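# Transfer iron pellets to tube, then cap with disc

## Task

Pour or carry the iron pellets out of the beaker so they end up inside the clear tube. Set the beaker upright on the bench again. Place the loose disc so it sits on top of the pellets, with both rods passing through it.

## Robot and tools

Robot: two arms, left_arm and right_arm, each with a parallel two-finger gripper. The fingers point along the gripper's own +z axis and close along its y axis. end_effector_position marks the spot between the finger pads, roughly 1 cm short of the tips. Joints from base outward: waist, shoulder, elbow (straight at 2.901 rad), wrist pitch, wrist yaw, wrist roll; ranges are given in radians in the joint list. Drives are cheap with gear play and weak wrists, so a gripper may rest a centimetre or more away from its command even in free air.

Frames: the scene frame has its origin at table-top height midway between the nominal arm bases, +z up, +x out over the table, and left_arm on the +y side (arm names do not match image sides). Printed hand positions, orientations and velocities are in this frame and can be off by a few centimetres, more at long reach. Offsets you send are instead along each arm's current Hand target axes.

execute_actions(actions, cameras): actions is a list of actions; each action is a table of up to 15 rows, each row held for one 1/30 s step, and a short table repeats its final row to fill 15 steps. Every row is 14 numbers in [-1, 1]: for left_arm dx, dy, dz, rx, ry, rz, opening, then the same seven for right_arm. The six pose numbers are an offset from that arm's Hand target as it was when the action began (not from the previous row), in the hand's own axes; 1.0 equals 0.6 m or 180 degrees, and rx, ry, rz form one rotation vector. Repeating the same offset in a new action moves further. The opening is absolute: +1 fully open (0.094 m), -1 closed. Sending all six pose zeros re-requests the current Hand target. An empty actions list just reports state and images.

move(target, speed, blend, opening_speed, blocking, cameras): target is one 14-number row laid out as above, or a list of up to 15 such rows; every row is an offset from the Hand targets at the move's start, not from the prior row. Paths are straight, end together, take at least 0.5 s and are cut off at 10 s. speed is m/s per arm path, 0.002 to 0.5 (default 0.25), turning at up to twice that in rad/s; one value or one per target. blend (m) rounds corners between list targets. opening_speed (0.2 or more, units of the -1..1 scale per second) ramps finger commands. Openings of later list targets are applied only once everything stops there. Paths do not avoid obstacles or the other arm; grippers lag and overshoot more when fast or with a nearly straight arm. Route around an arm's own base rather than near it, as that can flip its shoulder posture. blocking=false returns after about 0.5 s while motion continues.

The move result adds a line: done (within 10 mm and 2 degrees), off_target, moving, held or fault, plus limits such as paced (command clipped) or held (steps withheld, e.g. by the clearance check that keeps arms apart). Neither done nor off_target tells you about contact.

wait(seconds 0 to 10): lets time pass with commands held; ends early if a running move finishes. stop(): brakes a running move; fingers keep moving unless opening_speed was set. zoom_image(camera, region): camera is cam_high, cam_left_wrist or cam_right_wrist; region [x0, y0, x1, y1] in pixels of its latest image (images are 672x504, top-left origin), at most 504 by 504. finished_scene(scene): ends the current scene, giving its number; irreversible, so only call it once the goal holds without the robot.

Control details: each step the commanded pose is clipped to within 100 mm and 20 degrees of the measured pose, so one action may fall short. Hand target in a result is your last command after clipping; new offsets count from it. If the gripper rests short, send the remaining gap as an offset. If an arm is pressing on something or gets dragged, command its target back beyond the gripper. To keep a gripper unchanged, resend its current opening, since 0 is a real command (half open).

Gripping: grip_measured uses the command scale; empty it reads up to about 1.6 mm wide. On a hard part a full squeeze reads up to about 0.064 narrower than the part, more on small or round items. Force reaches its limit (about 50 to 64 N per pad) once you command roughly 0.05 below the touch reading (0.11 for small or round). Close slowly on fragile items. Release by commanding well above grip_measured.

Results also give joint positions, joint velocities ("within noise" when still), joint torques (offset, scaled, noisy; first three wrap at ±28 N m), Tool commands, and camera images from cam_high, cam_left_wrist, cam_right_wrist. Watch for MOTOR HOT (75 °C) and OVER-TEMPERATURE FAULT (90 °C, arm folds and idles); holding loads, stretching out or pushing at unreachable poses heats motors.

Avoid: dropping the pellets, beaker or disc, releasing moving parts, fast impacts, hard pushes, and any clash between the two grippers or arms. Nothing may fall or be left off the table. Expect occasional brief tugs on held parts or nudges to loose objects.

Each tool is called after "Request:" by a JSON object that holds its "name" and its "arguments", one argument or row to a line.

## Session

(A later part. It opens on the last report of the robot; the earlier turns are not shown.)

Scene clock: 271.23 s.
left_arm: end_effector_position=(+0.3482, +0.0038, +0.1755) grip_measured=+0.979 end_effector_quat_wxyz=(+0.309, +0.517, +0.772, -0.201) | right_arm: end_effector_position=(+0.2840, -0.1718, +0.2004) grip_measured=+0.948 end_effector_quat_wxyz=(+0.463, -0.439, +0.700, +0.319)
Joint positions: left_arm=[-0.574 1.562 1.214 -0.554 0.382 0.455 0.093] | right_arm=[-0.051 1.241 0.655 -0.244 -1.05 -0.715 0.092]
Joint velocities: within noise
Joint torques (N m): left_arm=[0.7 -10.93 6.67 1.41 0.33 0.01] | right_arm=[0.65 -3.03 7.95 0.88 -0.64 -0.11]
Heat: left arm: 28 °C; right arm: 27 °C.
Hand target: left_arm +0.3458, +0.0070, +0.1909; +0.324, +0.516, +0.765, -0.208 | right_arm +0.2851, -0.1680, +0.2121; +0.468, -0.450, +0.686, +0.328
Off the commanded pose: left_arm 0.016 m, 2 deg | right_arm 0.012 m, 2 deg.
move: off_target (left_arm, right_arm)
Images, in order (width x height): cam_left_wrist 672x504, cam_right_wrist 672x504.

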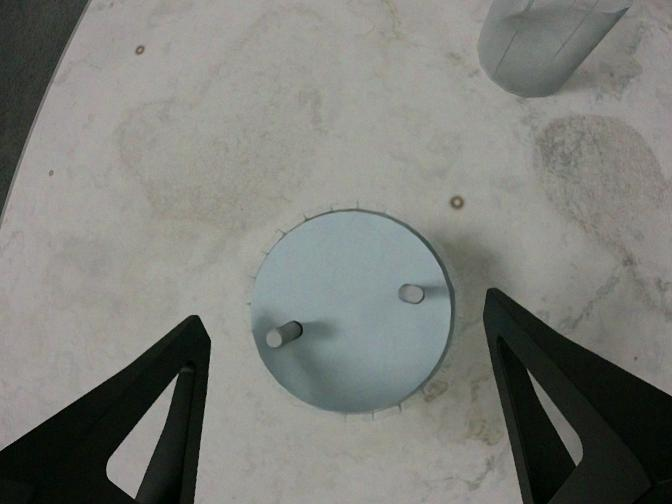

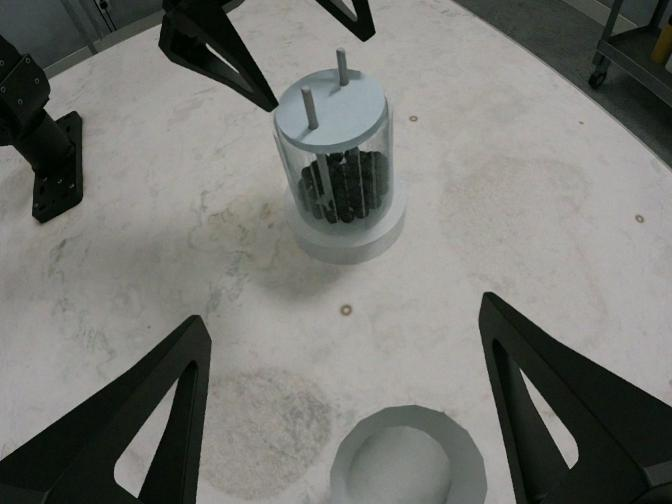

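Request:
{"name": "move", "arguments": {
  "target": [0, 0, 0, 0, 0, 0, 0.277, 0, 0, 0, 0, 0, 0, 0.95],
  "opening_speed": 1.0,
  "cameras": ["cam_left_wrist", "cam_right_wrist"]
}}

Request:
{"name": "zoom_image", "arguments": {
  "camera": "cam_left_wrist",
  "region": [200, 180, 500, 460]
}}

Request:
{"name": "zoom_image", "arguments": {
  "camera": "cam_right_wrist",
  "region": [255, 10, 415, 150]
}}

Scene clock: 275.37 s.
left_arm: end_effector_position=(+0.3482, +0.0038, +0.1755) grip_measured=+0.279 end_effector_quat_wxyz=(+0.309, +0.517, +0.772, -0.201) | right_arm: end_effector_position=(+0.2840, -0.1718, +0.2004) grip_measured=+0.948 end_effector_quat_wxyz=(+0.463, -0.439, +0.700, +0.319)
Joint positions: left_arm=[-0.574 1.562 1.214 -0.554 0.382 0.455 0.06] | right_arm=[-0.051 1.241 0.655 -0.244 -1.05 -0.715 0.092]
Joint velocities: within noise
Joint torques (N m): left_arm=[0.72 -11 6.39 1.41 0.34 -0.02] | right_arm=[0.61 -3.04 7.87 0.89 -0.59 -0.1]
Heat: left arm: 28 °C; right arm: 27 °C.
Hand target: left_arm +0.3458, +0.0070, +0.1909; +0.324, +0.516, +0.765, -0.208 | right_arm +0.2851, -0.1680, +0.2121; +0.468, -0.450, +0.686, +0.328
Off the commanded pose: left_arm 0.016 m, 2 deg | right_arm 0.012 m, 2 deg.
move: off_target (left_arm, right_arm)
Images, in order (width x height): cam_left_wrist 672x504, cam_right_wrist 672x504.

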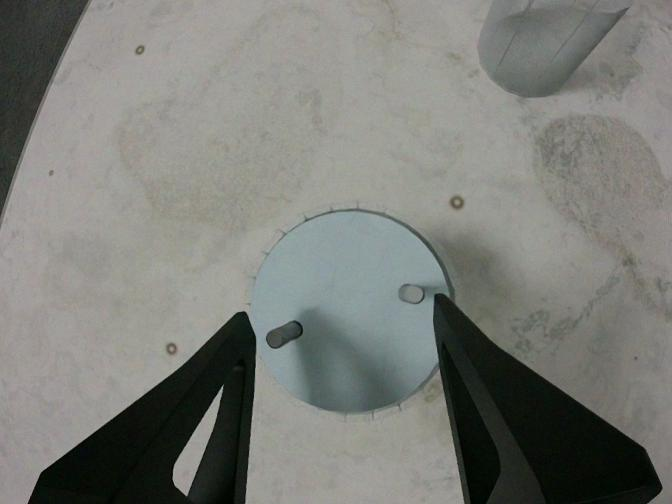

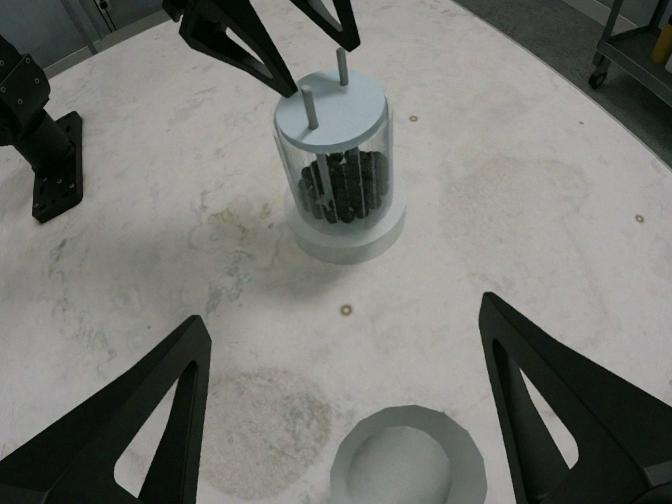

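Scaled by 1.680 from the camera's 672x504 image, which has a finer 960x720 frame.

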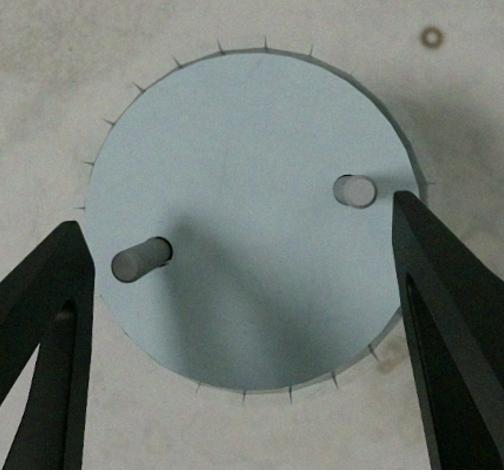

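Scaled by 3.150 from the camera's 672x504 image, which has a finer 960x720 frame.

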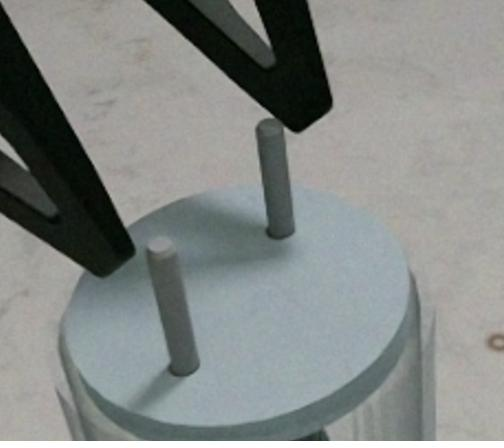

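Request:
{"name": "move", "arguments": {
  "target": [0.04398, 0.00238, 0.05392, 0.01031, 0.02993, -0.00973, 0.277, 0, 0, 0, 0, 0, 0, 0.95],
  "speed": 0.05,
  "cameras": ["cam_left_wrist", "cam_right_wrist"]
}}

Request:
{"name": "zoom_image", "arguments": {
  "camera": "cam_left_wrist",
  "region": [200, 180, 500, 460]
}}

Request:
{"name": "zoom_image", "arguments": {
  "camera": "cam_right_wrist",
  "region": [255, 10, 415, 150]
}}

Scene clock: 277.80 s.
left_arm: end_effector_position=(+0.3499, +0.0027, +0.1567) grip_measured=+0.279 end_effector_quat_wxyz=(+0.287, +0.517, +0.781, -0.201) | right_arm: end_effector_position=(+0.2840, -0.1718, +0.2004) grip_measured=+0.948 end_effector_quat_wxyz=(+0.463, -0.439, +0.700, +0.319)
Joint positions: left_arm=[-0.574 1.609 1.214 -0.554 0.382 0.455 0.06] | right_arm=[-0.051 1.241 0.655 -0.244 -1.05 -0.715 0.092]
Joint velocities: within noise
Joint torques (N m): left_arm=[-0.4 -6.34 6.42 1.3 0.21 0] | right_arm=[0.64 -3.1 7.83 0.89 -0.62 -0.09]
Heat: left arm: 28 °C; right arm: 27 °C.
Hand target: left_arm +0.3494, +0.0037, +0.1494; +0.276, +0.518, +0.784, -0.201 | right_arm +0.2851, -0.1680, +0.2121; +0.468, -0.450, +0.686, +0.328
Off the commanded pose: left_arm 0.007 m, 1 deg | right_arm 0.012 m, 2 deg.
move: off_target (right_arm)
Images, in order (width x height): cam_left_wrist 672x504, cam_right_wrist 672x504.

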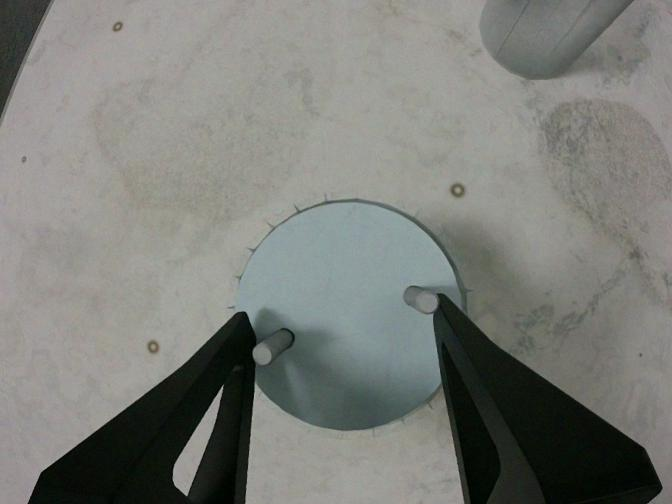

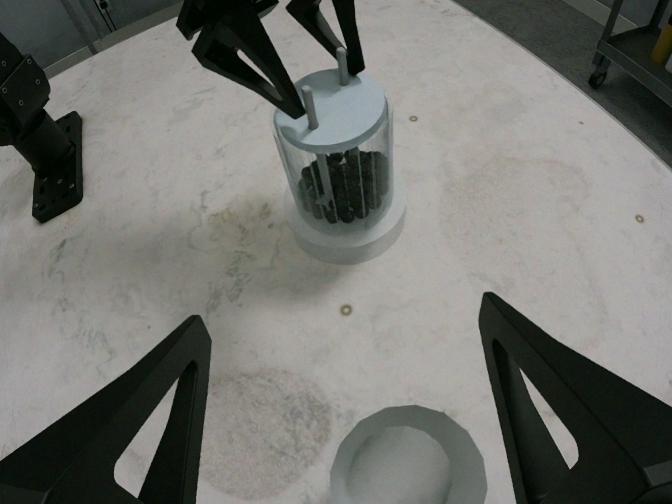

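Scaled by 1.680 from the camera's 672x504 image, which has a finer 960x720 frame.

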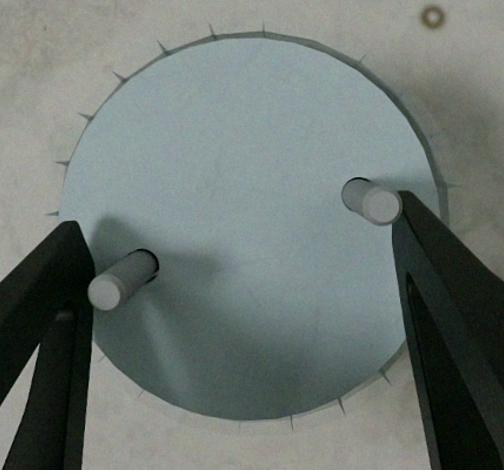

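Scaled by 3.150 from the camera's 672x504 image, which has a finer 960x720 frame.

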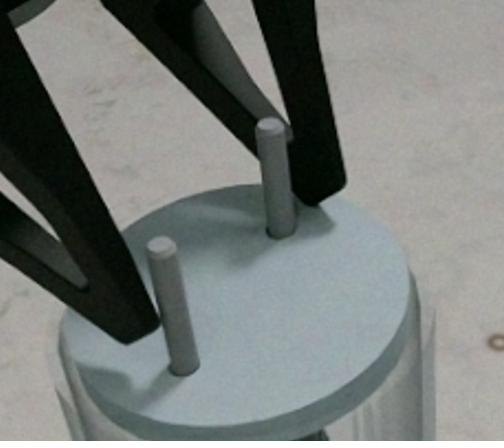

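Request:
{"name": "move", "arguments": {
  "target": [0.00358, 0.00062, 0.00567, 0.001, 0.00291, -0.00094, 0.277, 0, 0, 0, 0, 0, 0, 0.95],
  "speed": 0.02,
  "cameras": ["cam_left_wrist", "cam_right_wrist"]
}}

Request:
{"name": "zoom_image", "arguments": {
  "camera": "cam_right_wrist",
  "region": [255, 10, 415, 150]
}}

Request:
{"name": "zoom_image", "arguments": {
  "camera": "cam_left_wrist",
  "region": [200, 180, 500, 460]
}}

Scene clock: 280.00 s.
left_arm: end_effector_position=(+0.3503, +0.0027, +0.1524) grip_measured=+0.279 end_effector_quat_wxyz=(+0.282, +0.517, +0.783, -0.200) | right_arm: end_effector_position=(+0.2840, -0.1718, +0.2004) grip_measured=+0.948 end_effector_quat_wxyz=(+0.463, -0.439, +0.700, +0.319)
Joint positions: left_arm=[-0.574 1.62 1.214 -0.554 0.381 0.455 0.06] | right_arm=[-0.051 1.241 0.655 -0.244 -1.05 -0.715 0.092]
Joint velocities: within noise
Joint torques (N m): left_arm=[-0.25 -6.23 6.56 1.31 0.17 0.04] | right_arm=[0.75 -3.11 7.84 0.91 -0.59 -0.11]
Heat: left arm: 28 °C; right arm: 27 °C.
Hand target: left_arm +0.3498, +0.0033, +0.1454; +0.271, +0.519, +0.786, -0.200 | right_arm +0.2851, -0.1680, +0.2121; +0.468, -0.450, +0.686, +0.328
Off the commanded pose: left_arm 0.007 m, 1 deg | right_arm 0.012 m, 2 deg.
move: off_target (right_arm)
Images, in order (width x height): cam_left_wrist 672x504, cam_right_wrist 672x504.

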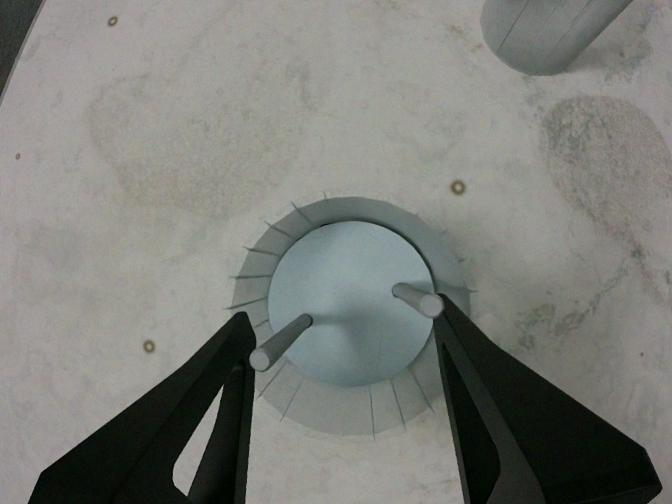

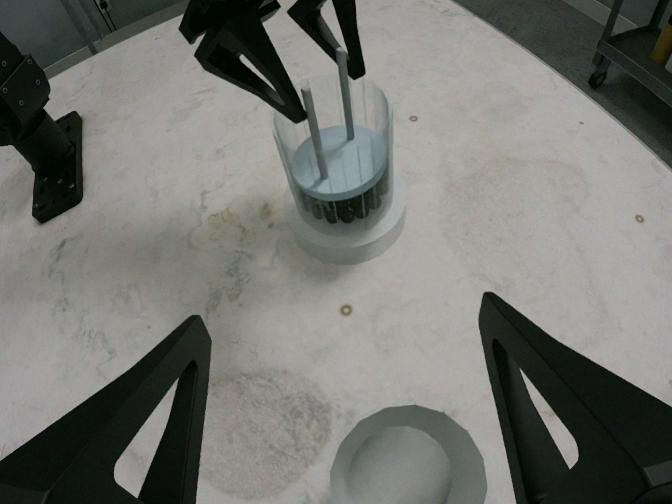

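Scaled by 3.150 from the camera's 672x504 image, which has a finer 960x720 frame.

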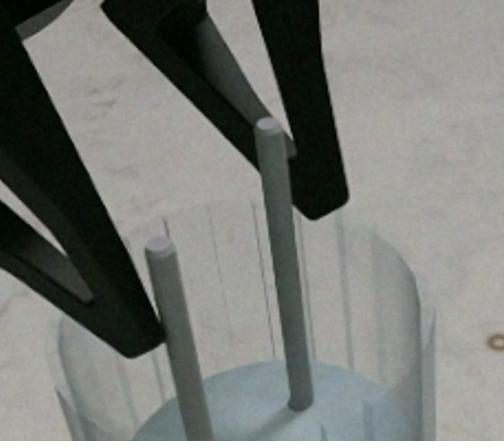

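Scaled by 1.680 from the camera's 672x504 image, which has a finer 960x720 frame.

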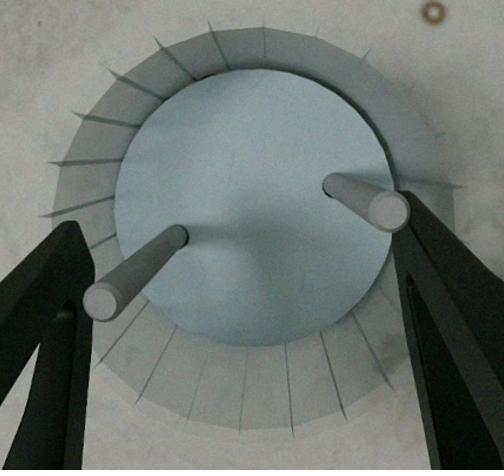

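Request:
{"name": "move", "arguments": {
  "target": [
    [0, 0, 0, 0, 0, 0, 0.8, 0, 0, 0, 0, 0, 0, 0.95],
    [-0.06613, -0.01236, -0.10822, -0.01882, -0.05468, 0.01777, 0.8, 0, 0, 0, 0, 0, 0, 0.95],
    [-0.01508, -0.06388, -0.2125, -0.01882, -0.05468, 0.01777, 0.8, 0, 0, 0, 0, 0, 0, 0.95]
  ],
  "speed": [0.1, 0.08, 0.15],
  "blend": [0, 0.01, 0]
}}

Request:
{"name": "zoom_image", "arguments": {
  "camera": "cam_right_wrist",
  "region": [255, 30, 425, 280]
}}

Request:
{"name": "zoom_image", "arguments": {
  "camera": "cam_high",
  "region": [300, 200, 440, 320]
}}

Scene clock: 286.00 s.
left_arm: end_effector_position=(+0.2982, +0.0552, +0.2495) grip_measured=+0.798 end_effector_quat_wxyz=(+0.363, +0.506, +0.754, -0.207) | right_arm: end_effector_position=(+0.2840, -0.1718, +0.2004) grip_measured=+0.948 end_effector_quat_wxyz=(+0.464, -0.440, +0.700, +0.319)
Joint positions: left_arm=[-0.506 1.223 1.158 -0.735 0.433 0.481 0.084] | right_arm=[-0.051 1.241 0.655 -0.244 -1.05 -0.717 0.092]
Joint velocities: within noise
Joint torques (N m): left_arm=[0.69 -5.89 6.2 1.26 0.35 0.09] | right_arm=[0.58 -3.03 8.03 0.89 -0.62 -0.08]
Heat: left arm: 28 °C; right arm: 27 °C.
Hand target: left_arm +0.2893, +0.0582, +0.2510; +0.358, +0.513, +0.750, -0.213 | right_arm +0.2851, -0.1680, +0.2121; +0.468, -0.450, +0.686, +0.328
Off the commanded pose: left_arm 0.009 m, 1 deg | right_arm 0.012 m, 2 deg.
move: off_target (right_arm)

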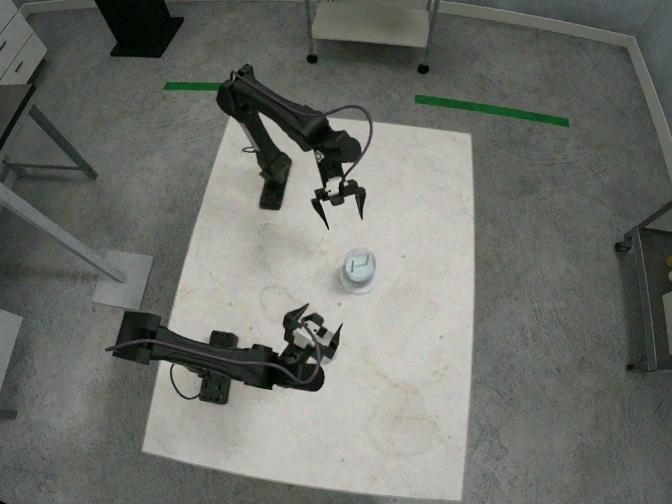

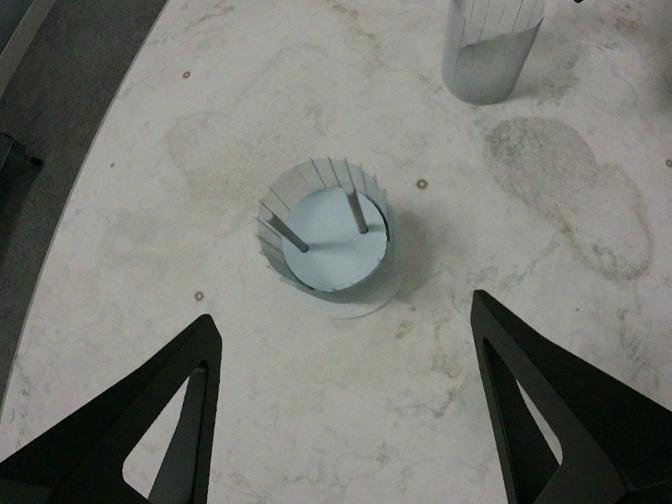

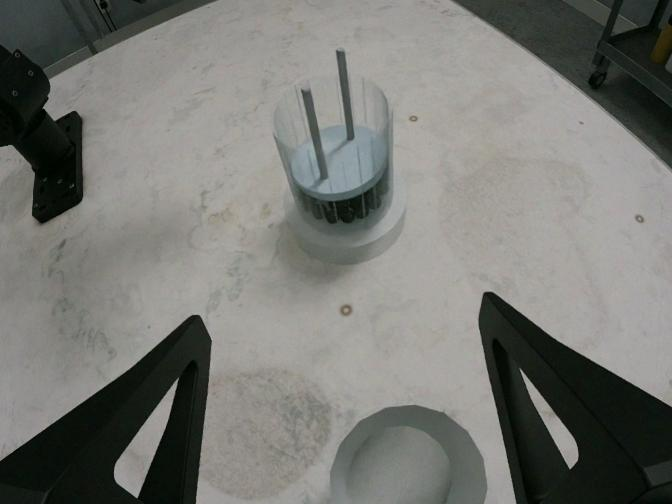

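Scaled by 2.016 from the camera's 672x504 image, which has a finer 960x720 frame.

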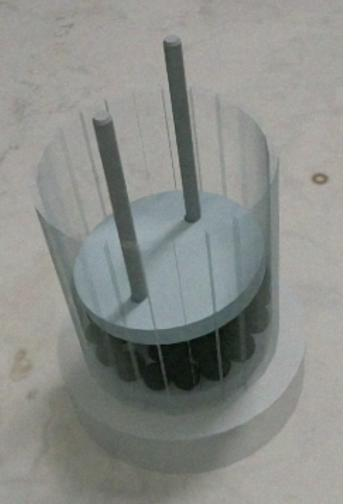

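Scaled by 3.600.

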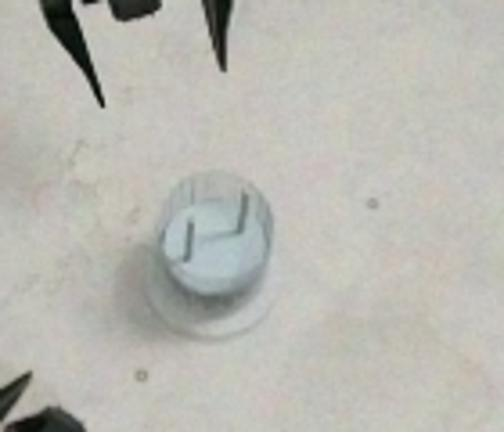

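Request:
{"name": "zoom_image", "arguments": {
  "camera": "cam_right_wrist",
  "region": [300, 384, 520, 504]
}}

Request:
{"name": "zoom_image", "arguments": {
  "camera": "cam_left_wrist",
  "region": [240, 0, 580, 330]
}}

Scaled by 2.291 from the camera's 672x504 image, which has a finer 960x720 frame.

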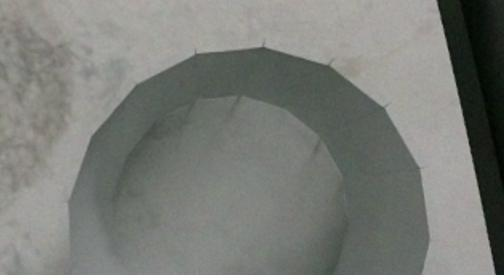

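Scaled by 1.482 from the camera's 672x504 image, which has a finer 960x720 frame.

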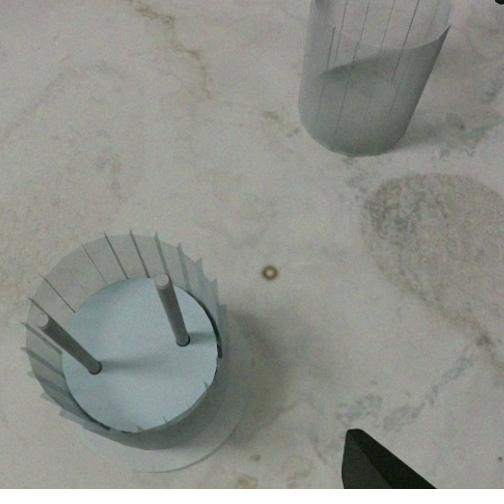

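Request:
{"name": "finished_scene", "arguments": {
  "scene": 2
}}

The scene is finished: the task was done.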